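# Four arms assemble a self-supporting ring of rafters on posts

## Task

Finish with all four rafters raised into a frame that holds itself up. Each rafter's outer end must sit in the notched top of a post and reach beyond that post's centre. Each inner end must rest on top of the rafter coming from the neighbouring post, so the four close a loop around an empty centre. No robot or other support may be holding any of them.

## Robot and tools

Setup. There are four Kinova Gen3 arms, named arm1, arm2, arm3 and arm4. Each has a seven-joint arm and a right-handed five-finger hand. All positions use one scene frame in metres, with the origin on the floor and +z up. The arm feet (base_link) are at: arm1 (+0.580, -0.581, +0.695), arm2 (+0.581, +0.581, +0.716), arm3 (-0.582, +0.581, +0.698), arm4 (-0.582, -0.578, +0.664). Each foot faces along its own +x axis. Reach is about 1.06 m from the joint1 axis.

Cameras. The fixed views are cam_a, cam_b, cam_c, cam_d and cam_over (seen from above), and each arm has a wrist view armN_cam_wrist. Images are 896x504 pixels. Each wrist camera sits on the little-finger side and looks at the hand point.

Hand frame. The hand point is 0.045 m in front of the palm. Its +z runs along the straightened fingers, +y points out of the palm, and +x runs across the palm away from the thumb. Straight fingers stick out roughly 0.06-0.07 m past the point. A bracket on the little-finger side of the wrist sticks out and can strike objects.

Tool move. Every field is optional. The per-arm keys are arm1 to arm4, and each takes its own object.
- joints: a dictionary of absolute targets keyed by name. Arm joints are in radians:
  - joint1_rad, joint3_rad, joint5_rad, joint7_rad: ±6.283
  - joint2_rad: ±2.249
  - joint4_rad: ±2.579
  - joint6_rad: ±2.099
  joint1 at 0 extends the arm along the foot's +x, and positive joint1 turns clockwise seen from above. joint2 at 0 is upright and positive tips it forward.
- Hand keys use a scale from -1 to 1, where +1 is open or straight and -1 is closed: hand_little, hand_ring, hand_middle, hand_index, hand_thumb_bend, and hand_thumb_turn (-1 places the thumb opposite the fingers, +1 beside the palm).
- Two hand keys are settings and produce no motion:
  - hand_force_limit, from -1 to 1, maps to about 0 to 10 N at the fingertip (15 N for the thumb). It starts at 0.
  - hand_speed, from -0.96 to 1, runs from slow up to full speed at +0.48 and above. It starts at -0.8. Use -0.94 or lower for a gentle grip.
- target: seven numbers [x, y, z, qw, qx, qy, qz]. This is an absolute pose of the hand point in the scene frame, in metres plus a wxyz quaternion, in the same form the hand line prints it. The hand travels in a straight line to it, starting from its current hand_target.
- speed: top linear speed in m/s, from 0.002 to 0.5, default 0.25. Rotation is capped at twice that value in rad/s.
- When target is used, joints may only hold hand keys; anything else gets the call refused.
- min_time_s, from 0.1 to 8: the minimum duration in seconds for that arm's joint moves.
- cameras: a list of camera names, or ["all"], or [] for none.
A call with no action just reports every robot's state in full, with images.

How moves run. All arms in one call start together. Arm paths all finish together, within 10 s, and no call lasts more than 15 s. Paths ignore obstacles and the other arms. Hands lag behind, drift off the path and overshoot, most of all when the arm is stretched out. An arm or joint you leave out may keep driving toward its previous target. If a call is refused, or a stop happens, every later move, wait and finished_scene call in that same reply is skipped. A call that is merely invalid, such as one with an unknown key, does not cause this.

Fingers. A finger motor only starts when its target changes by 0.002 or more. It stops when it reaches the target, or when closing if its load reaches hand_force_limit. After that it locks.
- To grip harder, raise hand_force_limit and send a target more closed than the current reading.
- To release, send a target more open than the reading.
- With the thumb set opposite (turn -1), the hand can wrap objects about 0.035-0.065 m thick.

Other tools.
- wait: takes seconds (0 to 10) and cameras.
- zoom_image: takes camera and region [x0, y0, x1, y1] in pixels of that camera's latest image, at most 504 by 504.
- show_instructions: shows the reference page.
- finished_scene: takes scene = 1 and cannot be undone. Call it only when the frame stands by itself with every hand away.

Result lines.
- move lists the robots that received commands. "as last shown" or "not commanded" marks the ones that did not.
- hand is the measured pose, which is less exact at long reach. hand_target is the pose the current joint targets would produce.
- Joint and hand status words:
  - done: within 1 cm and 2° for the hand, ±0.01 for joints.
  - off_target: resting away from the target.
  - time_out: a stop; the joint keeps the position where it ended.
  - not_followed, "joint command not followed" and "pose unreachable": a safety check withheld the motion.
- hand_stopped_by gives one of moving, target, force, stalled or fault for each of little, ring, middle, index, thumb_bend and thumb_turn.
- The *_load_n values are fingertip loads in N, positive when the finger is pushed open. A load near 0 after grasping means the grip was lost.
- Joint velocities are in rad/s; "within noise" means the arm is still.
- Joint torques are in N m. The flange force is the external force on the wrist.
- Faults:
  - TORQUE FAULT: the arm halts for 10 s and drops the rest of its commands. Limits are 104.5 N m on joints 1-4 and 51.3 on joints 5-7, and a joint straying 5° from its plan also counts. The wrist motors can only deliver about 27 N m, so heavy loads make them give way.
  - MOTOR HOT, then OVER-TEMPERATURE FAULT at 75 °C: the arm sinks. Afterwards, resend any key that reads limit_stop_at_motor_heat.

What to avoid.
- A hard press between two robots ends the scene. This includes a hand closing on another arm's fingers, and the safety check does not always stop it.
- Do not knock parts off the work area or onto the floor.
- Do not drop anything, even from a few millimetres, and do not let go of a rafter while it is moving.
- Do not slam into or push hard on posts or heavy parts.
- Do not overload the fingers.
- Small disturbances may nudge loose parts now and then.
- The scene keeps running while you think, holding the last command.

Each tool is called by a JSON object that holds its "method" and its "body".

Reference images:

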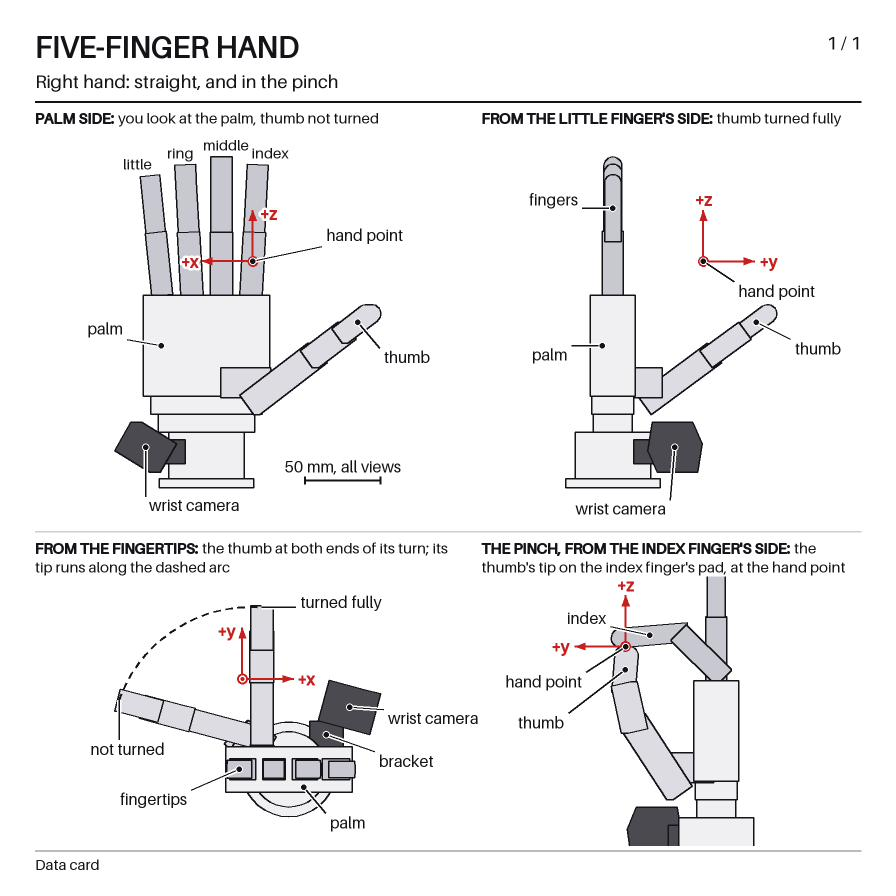

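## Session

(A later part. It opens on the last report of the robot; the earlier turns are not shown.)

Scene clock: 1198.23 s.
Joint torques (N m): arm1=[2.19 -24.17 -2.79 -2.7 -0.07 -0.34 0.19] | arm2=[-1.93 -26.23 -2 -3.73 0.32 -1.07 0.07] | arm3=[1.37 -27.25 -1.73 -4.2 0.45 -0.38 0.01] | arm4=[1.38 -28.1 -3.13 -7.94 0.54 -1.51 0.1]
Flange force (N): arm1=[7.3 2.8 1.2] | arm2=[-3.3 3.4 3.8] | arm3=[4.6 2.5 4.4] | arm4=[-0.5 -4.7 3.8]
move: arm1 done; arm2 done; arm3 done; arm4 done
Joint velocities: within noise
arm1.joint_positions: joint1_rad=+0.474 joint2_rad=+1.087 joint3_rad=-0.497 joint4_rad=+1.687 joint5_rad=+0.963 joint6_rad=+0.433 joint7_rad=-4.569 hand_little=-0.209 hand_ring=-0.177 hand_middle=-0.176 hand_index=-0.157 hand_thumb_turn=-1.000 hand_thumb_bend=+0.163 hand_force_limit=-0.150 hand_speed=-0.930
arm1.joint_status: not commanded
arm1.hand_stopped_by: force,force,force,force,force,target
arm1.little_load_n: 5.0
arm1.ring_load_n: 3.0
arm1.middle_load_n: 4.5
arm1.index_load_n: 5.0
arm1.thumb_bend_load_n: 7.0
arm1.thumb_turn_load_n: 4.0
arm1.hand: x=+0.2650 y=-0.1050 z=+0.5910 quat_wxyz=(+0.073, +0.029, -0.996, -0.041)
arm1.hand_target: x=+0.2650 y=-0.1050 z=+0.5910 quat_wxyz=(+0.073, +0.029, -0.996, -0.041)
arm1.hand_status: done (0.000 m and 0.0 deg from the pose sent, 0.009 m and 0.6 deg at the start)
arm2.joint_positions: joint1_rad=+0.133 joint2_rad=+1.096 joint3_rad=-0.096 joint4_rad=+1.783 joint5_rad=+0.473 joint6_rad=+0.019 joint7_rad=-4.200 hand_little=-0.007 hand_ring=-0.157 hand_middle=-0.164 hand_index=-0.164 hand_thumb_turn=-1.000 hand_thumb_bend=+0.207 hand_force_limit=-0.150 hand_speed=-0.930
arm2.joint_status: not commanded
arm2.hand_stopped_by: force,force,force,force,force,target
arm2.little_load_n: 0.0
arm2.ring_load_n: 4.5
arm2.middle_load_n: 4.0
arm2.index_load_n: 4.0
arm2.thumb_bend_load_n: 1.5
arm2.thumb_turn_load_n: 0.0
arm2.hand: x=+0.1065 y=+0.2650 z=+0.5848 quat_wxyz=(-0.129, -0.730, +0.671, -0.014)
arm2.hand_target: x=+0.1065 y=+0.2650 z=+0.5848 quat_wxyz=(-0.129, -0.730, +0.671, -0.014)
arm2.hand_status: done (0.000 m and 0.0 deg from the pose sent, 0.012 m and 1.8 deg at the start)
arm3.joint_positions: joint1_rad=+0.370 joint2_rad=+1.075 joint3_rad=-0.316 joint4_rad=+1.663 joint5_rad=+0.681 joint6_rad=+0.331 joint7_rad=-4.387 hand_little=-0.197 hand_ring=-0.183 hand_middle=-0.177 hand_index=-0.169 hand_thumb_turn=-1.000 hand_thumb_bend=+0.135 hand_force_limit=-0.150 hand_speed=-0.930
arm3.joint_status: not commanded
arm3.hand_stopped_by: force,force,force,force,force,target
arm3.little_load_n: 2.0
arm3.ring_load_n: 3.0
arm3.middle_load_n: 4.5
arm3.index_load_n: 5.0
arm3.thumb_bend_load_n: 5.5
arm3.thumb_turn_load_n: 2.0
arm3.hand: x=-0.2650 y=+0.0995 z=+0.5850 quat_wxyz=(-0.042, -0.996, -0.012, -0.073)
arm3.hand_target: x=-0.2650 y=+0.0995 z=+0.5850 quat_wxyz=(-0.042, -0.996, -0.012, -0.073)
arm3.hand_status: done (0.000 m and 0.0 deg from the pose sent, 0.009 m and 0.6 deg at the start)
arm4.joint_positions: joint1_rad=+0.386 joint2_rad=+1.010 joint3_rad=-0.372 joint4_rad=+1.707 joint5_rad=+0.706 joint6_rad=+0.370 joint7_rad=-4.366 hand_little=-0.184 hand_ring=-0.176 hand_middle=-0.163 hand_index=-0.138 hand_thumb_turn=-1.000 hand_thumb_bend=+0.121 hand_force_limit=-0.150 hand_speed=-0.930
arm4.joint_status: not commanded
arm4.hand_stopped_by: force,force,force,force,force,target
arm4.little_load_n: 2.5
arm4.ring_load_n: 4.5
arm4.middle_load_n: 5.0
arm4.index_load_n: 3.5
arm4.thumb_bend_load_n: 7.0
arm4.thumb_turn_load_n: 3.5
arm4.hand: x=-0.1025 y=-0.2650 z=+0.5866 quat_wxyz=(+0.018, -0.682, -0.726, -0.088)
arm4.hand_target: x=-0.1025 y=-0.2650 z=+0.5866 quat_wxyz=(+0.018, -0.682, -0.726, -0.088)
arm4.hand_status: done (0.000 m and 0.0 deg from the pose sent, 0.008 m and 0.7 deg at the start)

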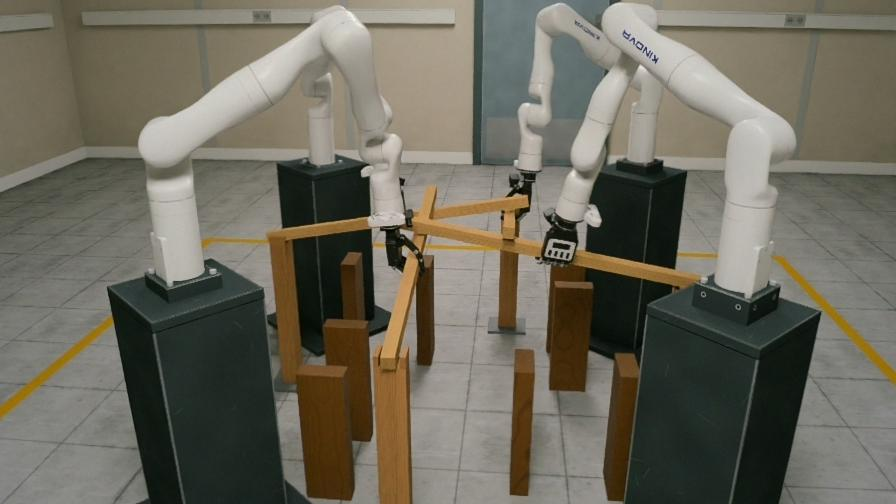

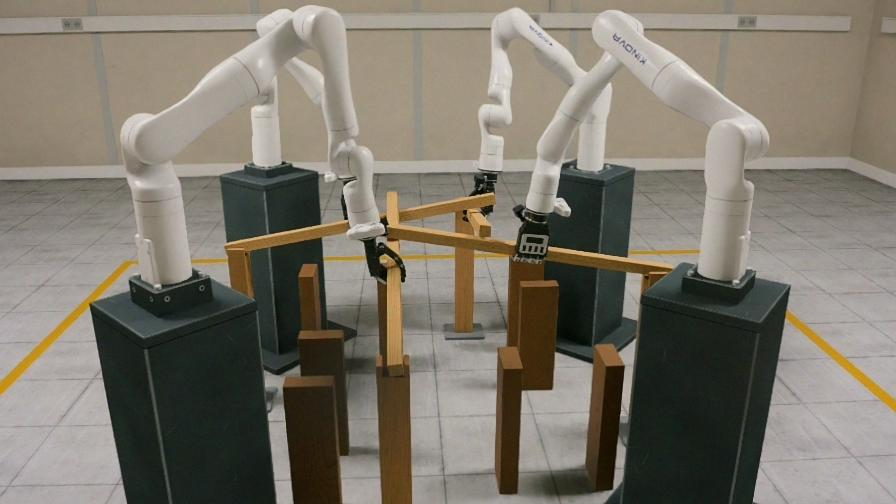

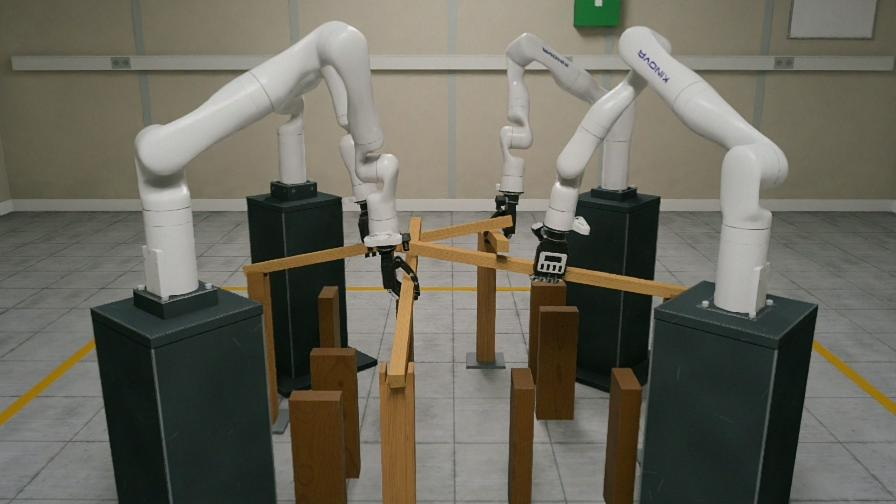

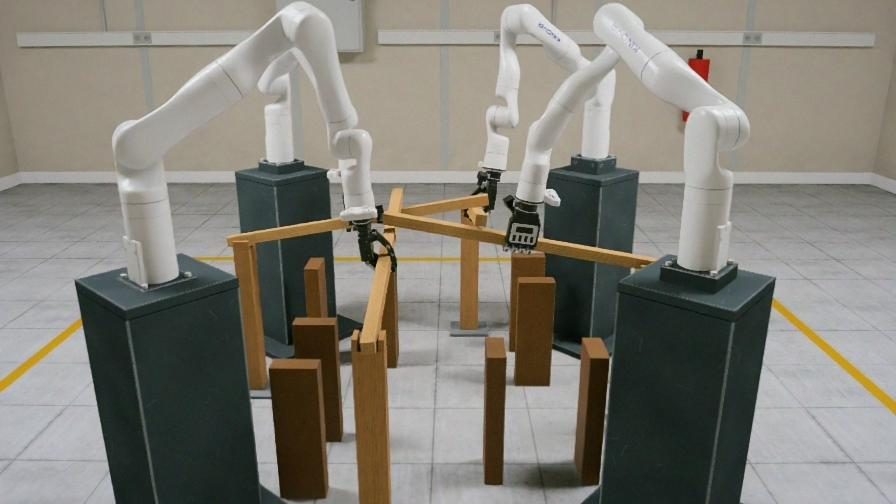

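{"method": "move", "body": {"arm1": {"target": [0.265, -0.105, 0.5896, -0.07435, -0.03154, 0.99671, 0.00631], "speed": 0.03}, "arm2": {"target": [0.110, 0.265, 0.5828, 0.08891, 0.73330, -0.67149, 0.05895], "speed": 0.03}, "arm3": {"target": [-0.265, 0.102, 0.585, 0.04239, 0.99632, 0.01204, 0.07347], "speed": 0.03}, "cameras": ["cam_a","cam_b","cam_c","cam_d","cam_over"]}}

{"method": "zoom_image", "body": {"camera": "cam_b", "region": [360, 320, 420, 380]}}

{"method": "zoom_image", "body": {"camera": "cam_a", "region": [360, 320, 430, 390]}}

{"method": "zoom_image", "body": {"camera": "cam_b", "region": [360, 180, 440, 260]}}

{"method": "zoom_image", "body": {"camera": "cam_a", "region": [385, 175, 465, 255]}}

Scene clock: 1286.10 s.
Joint torques (N m): arm1=[2.14 -24.38 -4.22 -2.74 -0.15 -0.33 0.22] | arm2=[-2 -26.61 -4.79 -4.13 0.18 -0.79 -0.03] | arm3=[1.35 -27.28 -1.8 -4.15 0.47 -0.37 0.04] | arm4=[1.37 -28.14 -3.07 -7.91 0.58 -1.49 0.07]
Flange force (N): arm1=[7.2 3.3 1.1] | arm2=[-3.7 3.4 3.2] | arm3=[4.5 2.2 4.7] | arm4=[-0.4 -4.4 3.8]
move: arm1 done; arm2 done; arm3 done
Joint velocities: within noise
arm1.joint_positions: joint1_rad=+0.557 joint2_rad=+1.128 joint3_rad=-0.608 joint4_rad=+1.620 joint5_rad=+0.880 joint6_rad=+0.551 joint7_rad=-4.423 hand_little=-0.209 hand_ring=-0.177 hand_middle=-0.176 hand_index=-0.157 hand_thumb_turn=-1.000 hand_thumb_bend=+0.163 hand_force_limit=-0.150 hand_speed=-0.930
arm1.joint_status: not commanded
arm1.hand_stopped_by: force,force,force,force,force,target
arm1.little_load_n: 5.0
arm1.ring_load_n: 2.5
arm1.middle_load_n: 4.5
arm1.index_load_n: 5.0
arm1.thumb_bend_load_n: 7.5
arm1.thumb_turn_load_n: 4.0
arm1.hand: x=+0.2650 y=-0.1050 z=+0.5896 quat_wxyz=(+0.074, +0.032, -0.997, -0.006)
arm1.hand_target: x=+0.2650 y=-0.1050 z=+0.5896 quat_wxyz=(+0.074, +0.032, -0.997, -0.006)
arm1.hand_status: done (0.000 m and 0.0 deg from the pose sent, 0.001 m and 4.0 deg at the start)
arm2.joint_positions: joint1_rad=+0.321 joint2_rad=+1.118 joint3_rad=-0.317 joint4_rad=+1.685 joint5_rad=+0.493 joint6_rad=+0.247 joint7_rad=-4.097 hand_little=-0.007 hand_ring=-0.157 hand_middle=-0.164 hand_index=-0.164 hand_thumb_turn=-1.000 hand_thumb_bend=+0.207 hand_force_limit=-0.150 hand_speed=-0.930
arm2.joint_status: not commanded
arm2.hand_stopped_by: force,force,force,force,force,target
arm2.little_load_n: 0.0
arm2.ring_load_n: 4.0
arm2.middle_load_n: 4.5
arm2.index_load_n: 4.0
arm2.thumb_bend_load_n: 1.5
arm2.thumb_turn_load_n: 0.0
arm2.hand: x=+0.1100 y=+0.2650 z=+0.5828 quat_wxyz=(-0.089, -0.733, +0.671, -0.059)
arm2.hand_target: x=+0.1100 y=+0.2650 z=+0.5828 quat_wxyz=(-0.089, -0.733, +0.671, -0.059)
arm2.hand_status: done (0.000 m and 0.0 deg from the pose sent, 0.004 m and 7.0 deg at the start)
arm3.joint_positions: joint1_rad=+0.364 joint2_rad=+1.072 joint3_rad=-0.311 joint4_rad=+1.671 joint5_rad=+0.682 joint6_rad=+0.324 joint7_rad=-4.394 hand_little=-0.197 hand_ring=-0.183 hand_middle=-0.177 hand_index=-0.169 hand_thumb_turn=-1.000 hand_thumb_bend=+0.135 hand_force_limit=-0.150 hand_speed=-0.930
arm3.joint_status: not commanded
arm3.hand_stopped_by: force,force,force,force,force,target
arm3.little_load_n: 2.5
arm3.ring_load_n: 3.0
arm3.middle_load_n: 4.5
arm3.index_load_n: 5.0
arm3.thumb_bend_load_n: 5.5
arm3.thumb_turn_load_n: 2.0
arm3.hand: x=-0.2650 y=+0.1020 z=+0.5850 quat_wxyz=(-0.042, -0.996, -0.012, -0.073)
arm3.hand_target: x=-0.2650 y=+0.1020 z=+0.5850 quat_wxyz=(-0.042, -0.996, -0.012, -0.073)
arm3.hand_status: done (0.000 m and 0.0 deg from the pose sent, 0.003 m and 0.0 deg at the start)
arm4: as last shown
arm4.ring_load_n: 4.0
arm4.middle_load_n: 5.5

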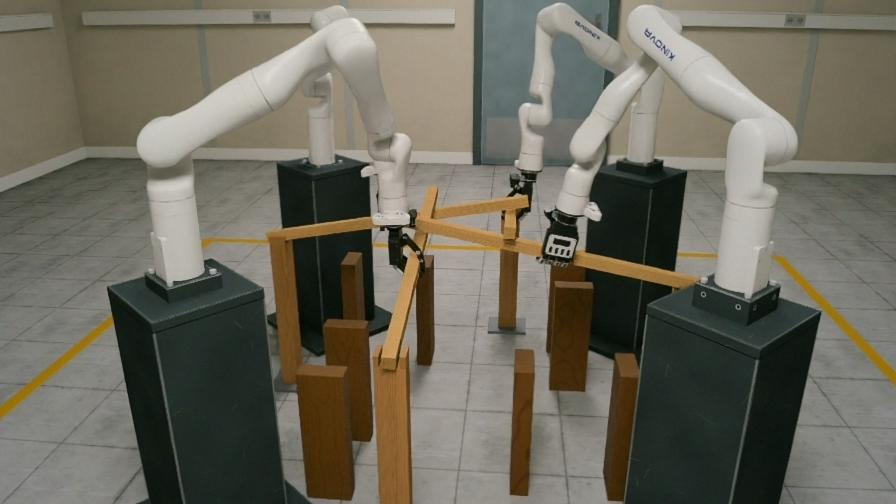

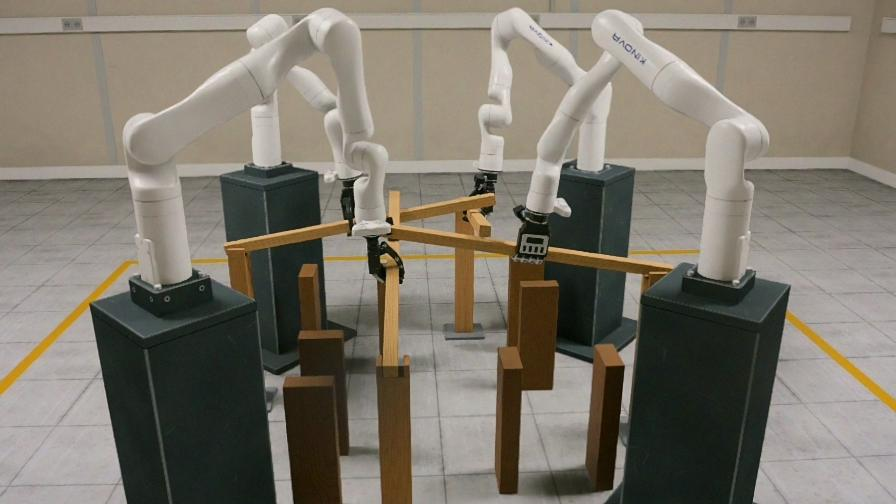

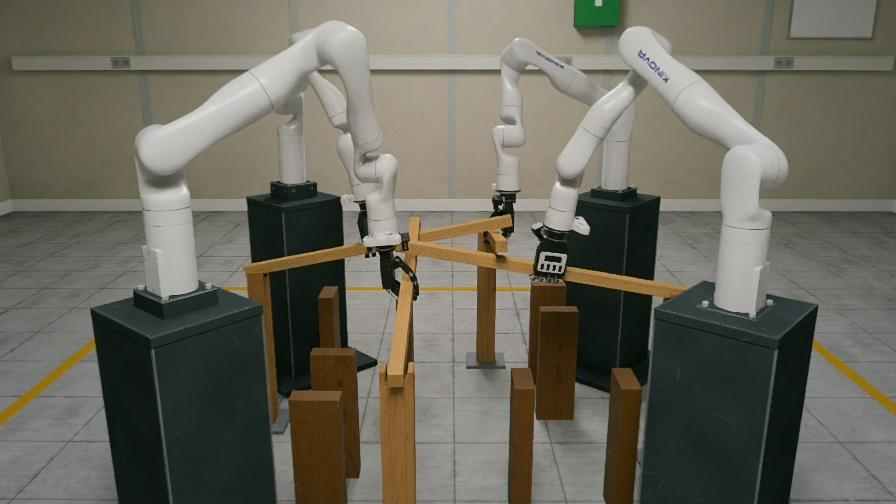

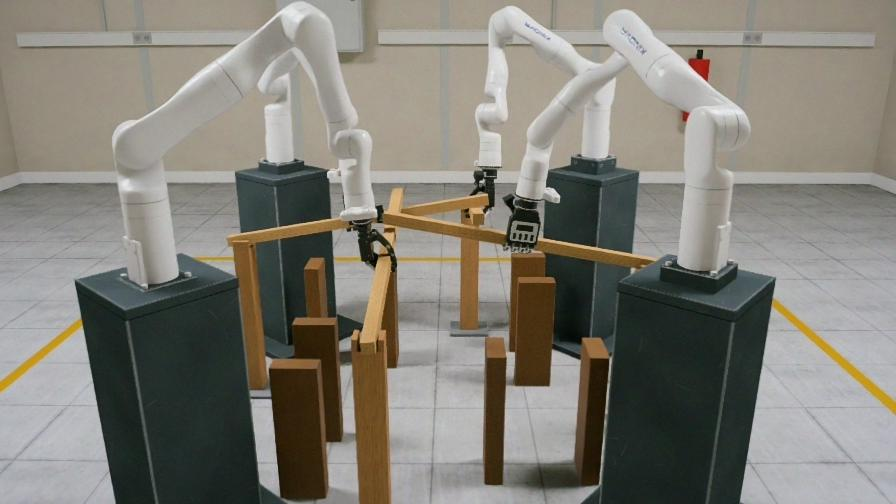

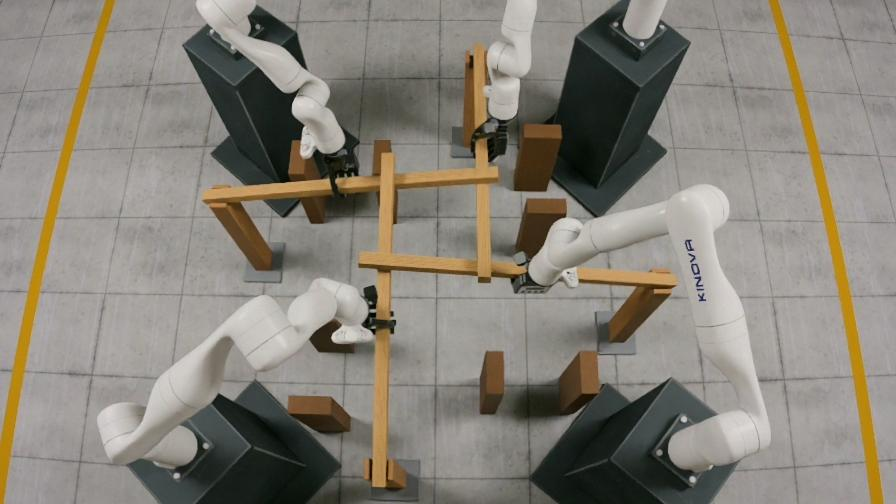

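Scaled by 8.400 from the camera's image (finer frame: 1280x720).

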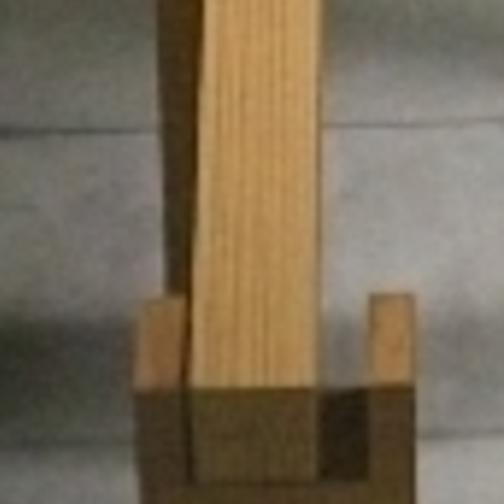

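Scaled by 7.200 from the camera's image (finer frame: 1280x720).

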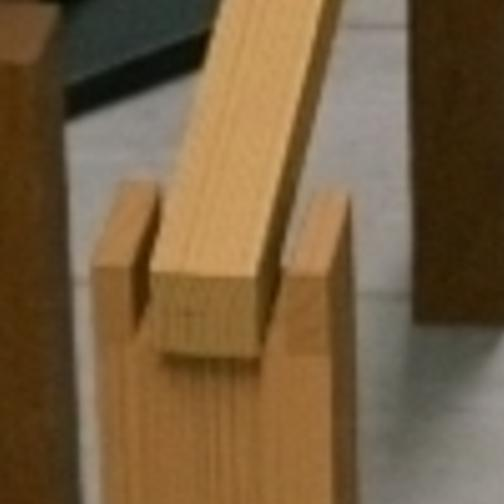

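Scaled by 6.300 from the camera's image (finer frame: 1280x720).

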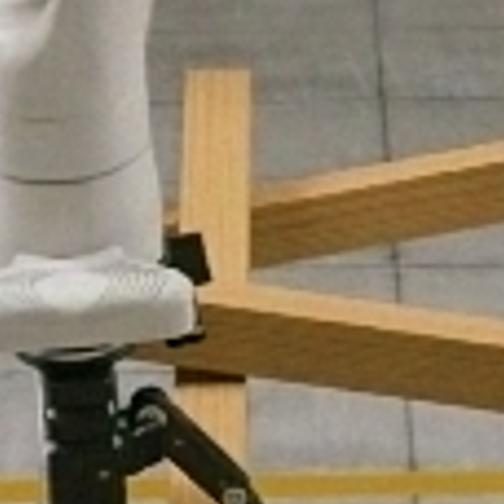

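Scaled by 6.300 from the camera's image (finer frame: 1280x720).

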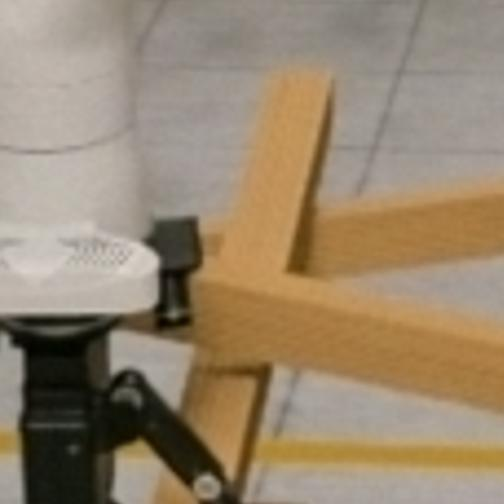

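{"method": "zoom_image", "body": {"camera": "cam_over", "region": [450, 30, 510, 80]}}

{"method": "zoom_image", "body": {"camera": "cam_over", "region": [620, 250, 700, 310]}}

{"method": "zoom_image", "body": {"camera": "cam_over", "region": [350, 440, 420, 500]}}

{"method": "zoom_image", "body": {"camera": "cam_over", "region": [190, 170, 260, 230]}}

Scaled by 8.400 from the camera's image (finer frame: 1280x720).

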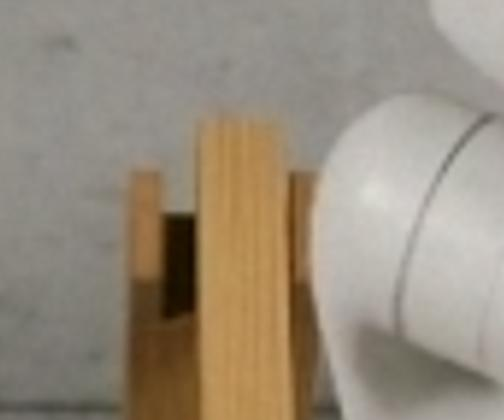

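Scaled by 6.300 from the camera's image (finer frame: 1280x720).

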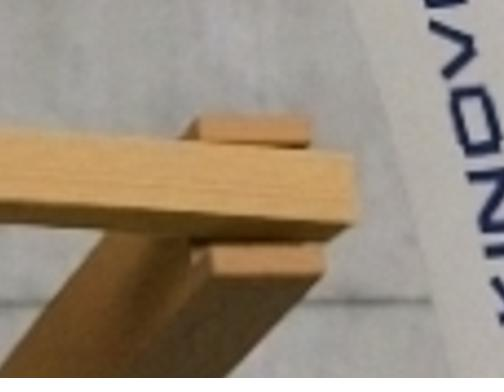

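Scaled by 7.200 from the camera's image (finer frame: 1280x720).

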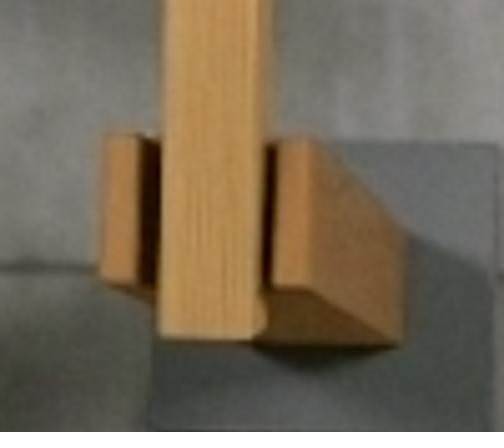

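Scaled by 7.200 from the camera's image (finer frame: 1280x720).

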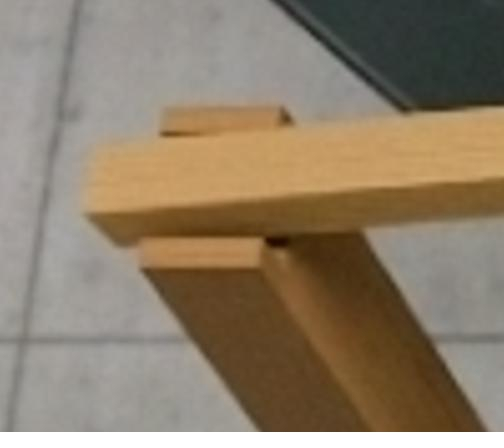

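{"method": "move", "body": {"arm1": {"target": [0.265, -0.105, 0.5836, -0.07435, -0.03154, 0.99671, 0.00631], "speed": 0.02}, "arm2": {"target": [0.108, 0.265, 0.5768, 0.08876, 0.73505, -0.66957, 0.05919], "speed": 0.02}, "arm3": {"target": [-0.265, 0.102, 0.579, 0.04239, 0.99632, 0.01204, 0.07347], "speed": 0.02}, "arm4": {"target": [-0.1025, -0.265, 0.5816, -0.01783, 0.68204, 0.72578, 0.08800], "speed": 0.02}, "cameras": ["cam_a","cam_b","cam_c","cam_d"]}}

{"method": "zoom_image", "body": {"camera": "cam_b", "region": [360, 320, 420, 380]}}

{"method": "zoom_image", "body": {"camera": "cam_a", "region": [360, 320, 430, 390]}}

{"method": "zoom_image", "body": {"camera": "cam_d", "region": [340, 310, 400, 370]}}

{"method": "zoom_image", "body": {"camera": "cam_c", "region": [360, 340, 420, 400]}}

Scene clock: 1329.80 s.
Joint torques (N m): arm1=[2.11 -24.39 -4.16 -2.72 -0.17 -0.4 0.26] | arm2=[-1.94 -26.87 -4.86 -4.08 0.16 -0.78 0.03] | arm3=[1.4 -27.35 -1.66 -4.05 0.45 -0.4 0] | arm4=[1.25 -27.97 -3.27 -7.83 0.43 -1.69 0.05]
Flange force (N): arm1=[7.1 3.1 1.0] | arm2=[-3.6 3.2 3.6] | arm3=[4.6 2.4 4.7] | arm4=[-0.7 -4.4 3.3]
move: arm1 done; arm2 done; arm3 done; arm4 done
Joint velocities: within noise
arm1.joint_positions: joint1_rad=+0.552 joint2_rad=+1.139 joint3_rad=-0.600 joint4_rad=+1.617 joint5_rad=+0.887 joint6_rad=+0.541 joint7_rad=-4.428 hand_little=-0.209 hand_ring=-0.177 hand_middle=-0.176 hand_index=-0.157 hand_thumb_turn=-1.000 hand_thumb_bend=+0.163 hand_force_limit=-0.150 hand_speed=-0.930
arm1.joint_status: not commanded
arm1.hand_stopped_by: force,force,force,force,force,target
arm1.little_load_n: 5.5
arm1.ring_load_n: 3.0
arm1.middle_load_n: 5.0
arm1.index_load_n: 5.0
arm1.thumb_bend_load_n: 7.5
arm1.thumb_turn_load_n: 3.5
arm1.hand: x=+0.2650 y=-0.1050 z=+0.5836 quat_wxyz=(+0.074, +0.032, -0.997, -0.006)
arm1.hand_target: x=+0.2650 y=-0.1050 z=+0.5836 quat_wxyz=(+0.074, +0.032, -0.997, -0.006)
arm1.hand_status: done (0.000 m and 0.0 deg from the pose sent, 0.006 m and 0.0 deg at the start)
arm2.joint_positions: joint1_rad=+0.323 joint2_rad=+1.133 joint3_rad=-0.316 joint4_rad=+1.675 joint5_rad=+0.497 joint6_rad=+0.245 joint7_rad=-4.090 hand_little=-0.007 hand_ring=-0.157 hand_middle=-0.164 hand_index=-0.164 hand_thumb_turn=-1.000 hand_thumb_bend=+0.207 hand_force_limit=-0.150 hand_speed=-0.930
arm2.joint_status: not commanded
arm2.hand_stopped_by: force,force,force,force,force,target
arm2.little_load_n: 0.0
arm2.ring_load_n: 4.5
arm2.middle_load_n: 4.0
arm2.index_load_n: 4.0
arm2.thumb_bend_load_n: 1.5
arm2.thumb_turn_load_n: 0.0
arm2.hand: x=+0.1080 y=+0.2650 z=+0.5768 quat_wxyz=(-0.089, -0.735, +0.670, -0.059)
arm2.hand_target: x=+0.1080 y=+0.2650 z=+0.5768 quat_wxyz=(-0.089, -0.735, +0.670, -0.059)
arm2.hand_status: done (0.000 m and 0.0 deg from the pose sent, 0.006 m and 0.3 deg at the start)
arm3.joint_positions: joint1_rad=+0.359 joint2_rad=+1.084 joint3_rad=-0.303 joint4_rad=+1.667 joint5_rad=+0.686 joint6_rad=+0.313 joint7_rad=-4.398 hand_little=-0.197 hand_ring=-0.183 hand_middle=-0.177 hand_index=-0.169 hand_thumb_turn=-1.000 hand_thumb_bend=+0.135 hand_force_limit=-0.150 hand_speed=-0.930
arm3.joint_status: not commanded
arm3.hand_stopped_by: force,force,force,force,force,target
arm3.little_load_n: 2.5
arm3.ring_load_n: 3.0
arm3.middle_load_n: 4.5
arm3.index_load_n: 5.0
arm3.thumb_bend_load_n: 5.5
arm3.thumb_turn_load_n: 2.0
arm3.hand: x=-0.2650 y=+0.1020 z=+0.5790 quat_wxyz=(-0.042, -0.996, -0.012, -0.073)
arm3.hand_target: x=-0.2650 y=+0.1020 z=+0.5790 quat_wxyz=(-0.042, -0.996, -0.012, -0.073)
arm3.hand_status: done (0.000 m and 0.0 deg from the pose sent, 0.006 m and 0.0 deg at the start)
arm4.joint_positions: joint1_rad=+0.381 joint2_rad=+1.019 joint3_rad=-0.364 joint4_rad=+1.706 joint5_rad=+0.710 joint6_rad=+0.360 joint7_rad=-4.370 hand_little=-0.184 hand_ring=-0.176 hand_middle=-0.163 hand_index=-0.138 hand_thumb_turn=-1.000 hand_thumb_bend=+0.121 hand_force_limit=-0.150 hand_speed=-0.930
arm4.joint_status: not commanded
arm4.hand_stopped_by: force,force,force,force,force,target
arm4.little_load_n: 4.5
arm4.ring_load_n: 5.0
arm4.middle_load_n: 5.0
arm4.index_load_n: 2.0
arm4.thumb_bend_load_n: 7.0
arm4.thumb_turn_load_n: 2.0
arm4.hand: x=-0.1025 y=-0.2650 z=+0.5816 quat_wxyz=(+0.018, -0.682, -0.726, -0.088)
arm4.hand_target: x=-0.1025 y=-0.2650 z=+0.5816 quat_wxyz=(+0.018, -0.682, -0.726, -0.088)
arm4.hand_status: done (0.000 m and 0.0 deg from the pose sent, 0.005 m and 0.0 deg at the start)

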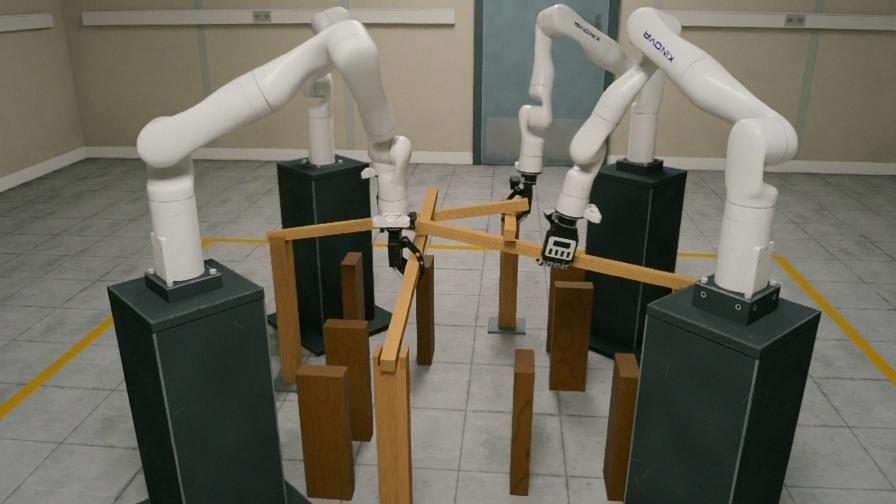

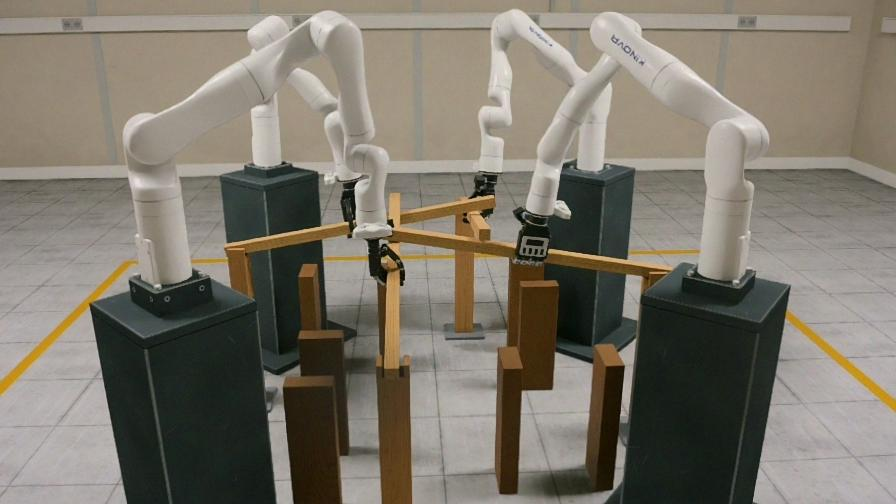

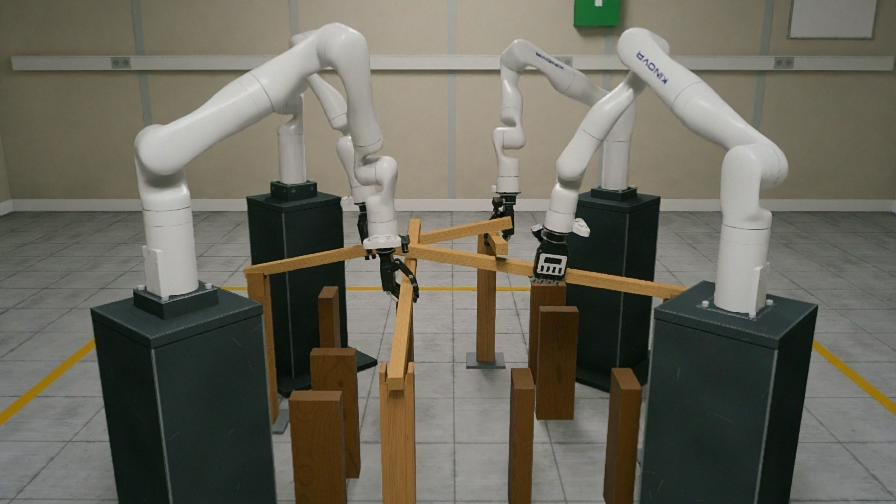

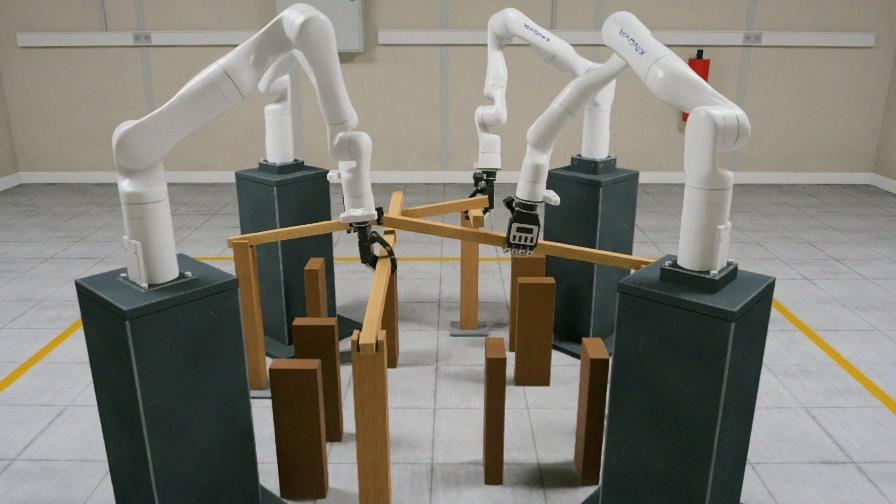

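Scaled by 8.400 from the camera's image (finer frame: 1280x720).

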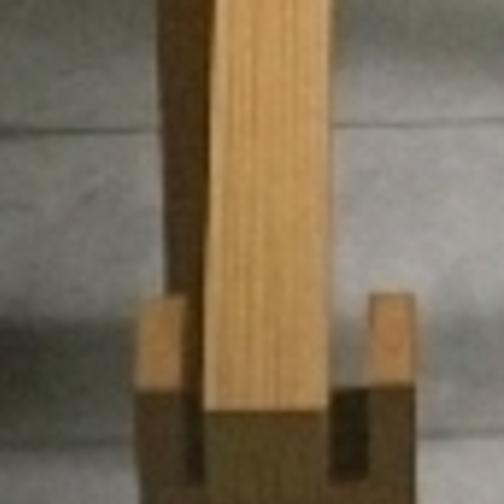

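Scaled by 7.200 from the camera's image (finer frame: 1280x720).

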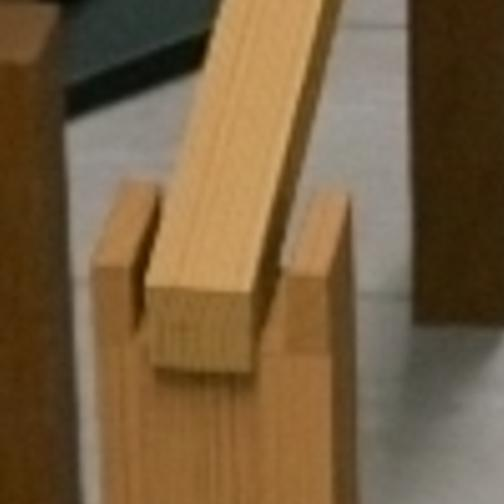

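Scaled by 8.400 from the camera's image (finer frame: 1280x720).

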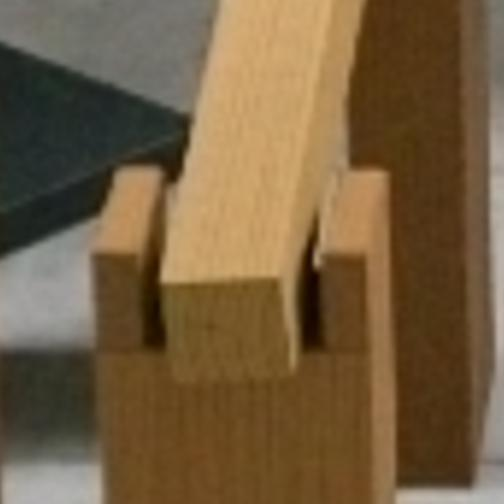

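Scaled by 8.400 from the camera's image (finer frame: 1280x720).

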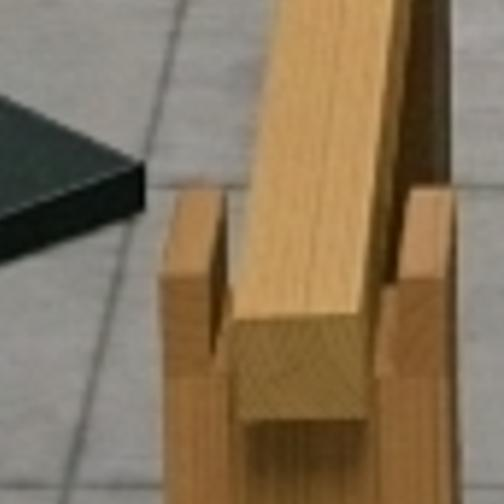

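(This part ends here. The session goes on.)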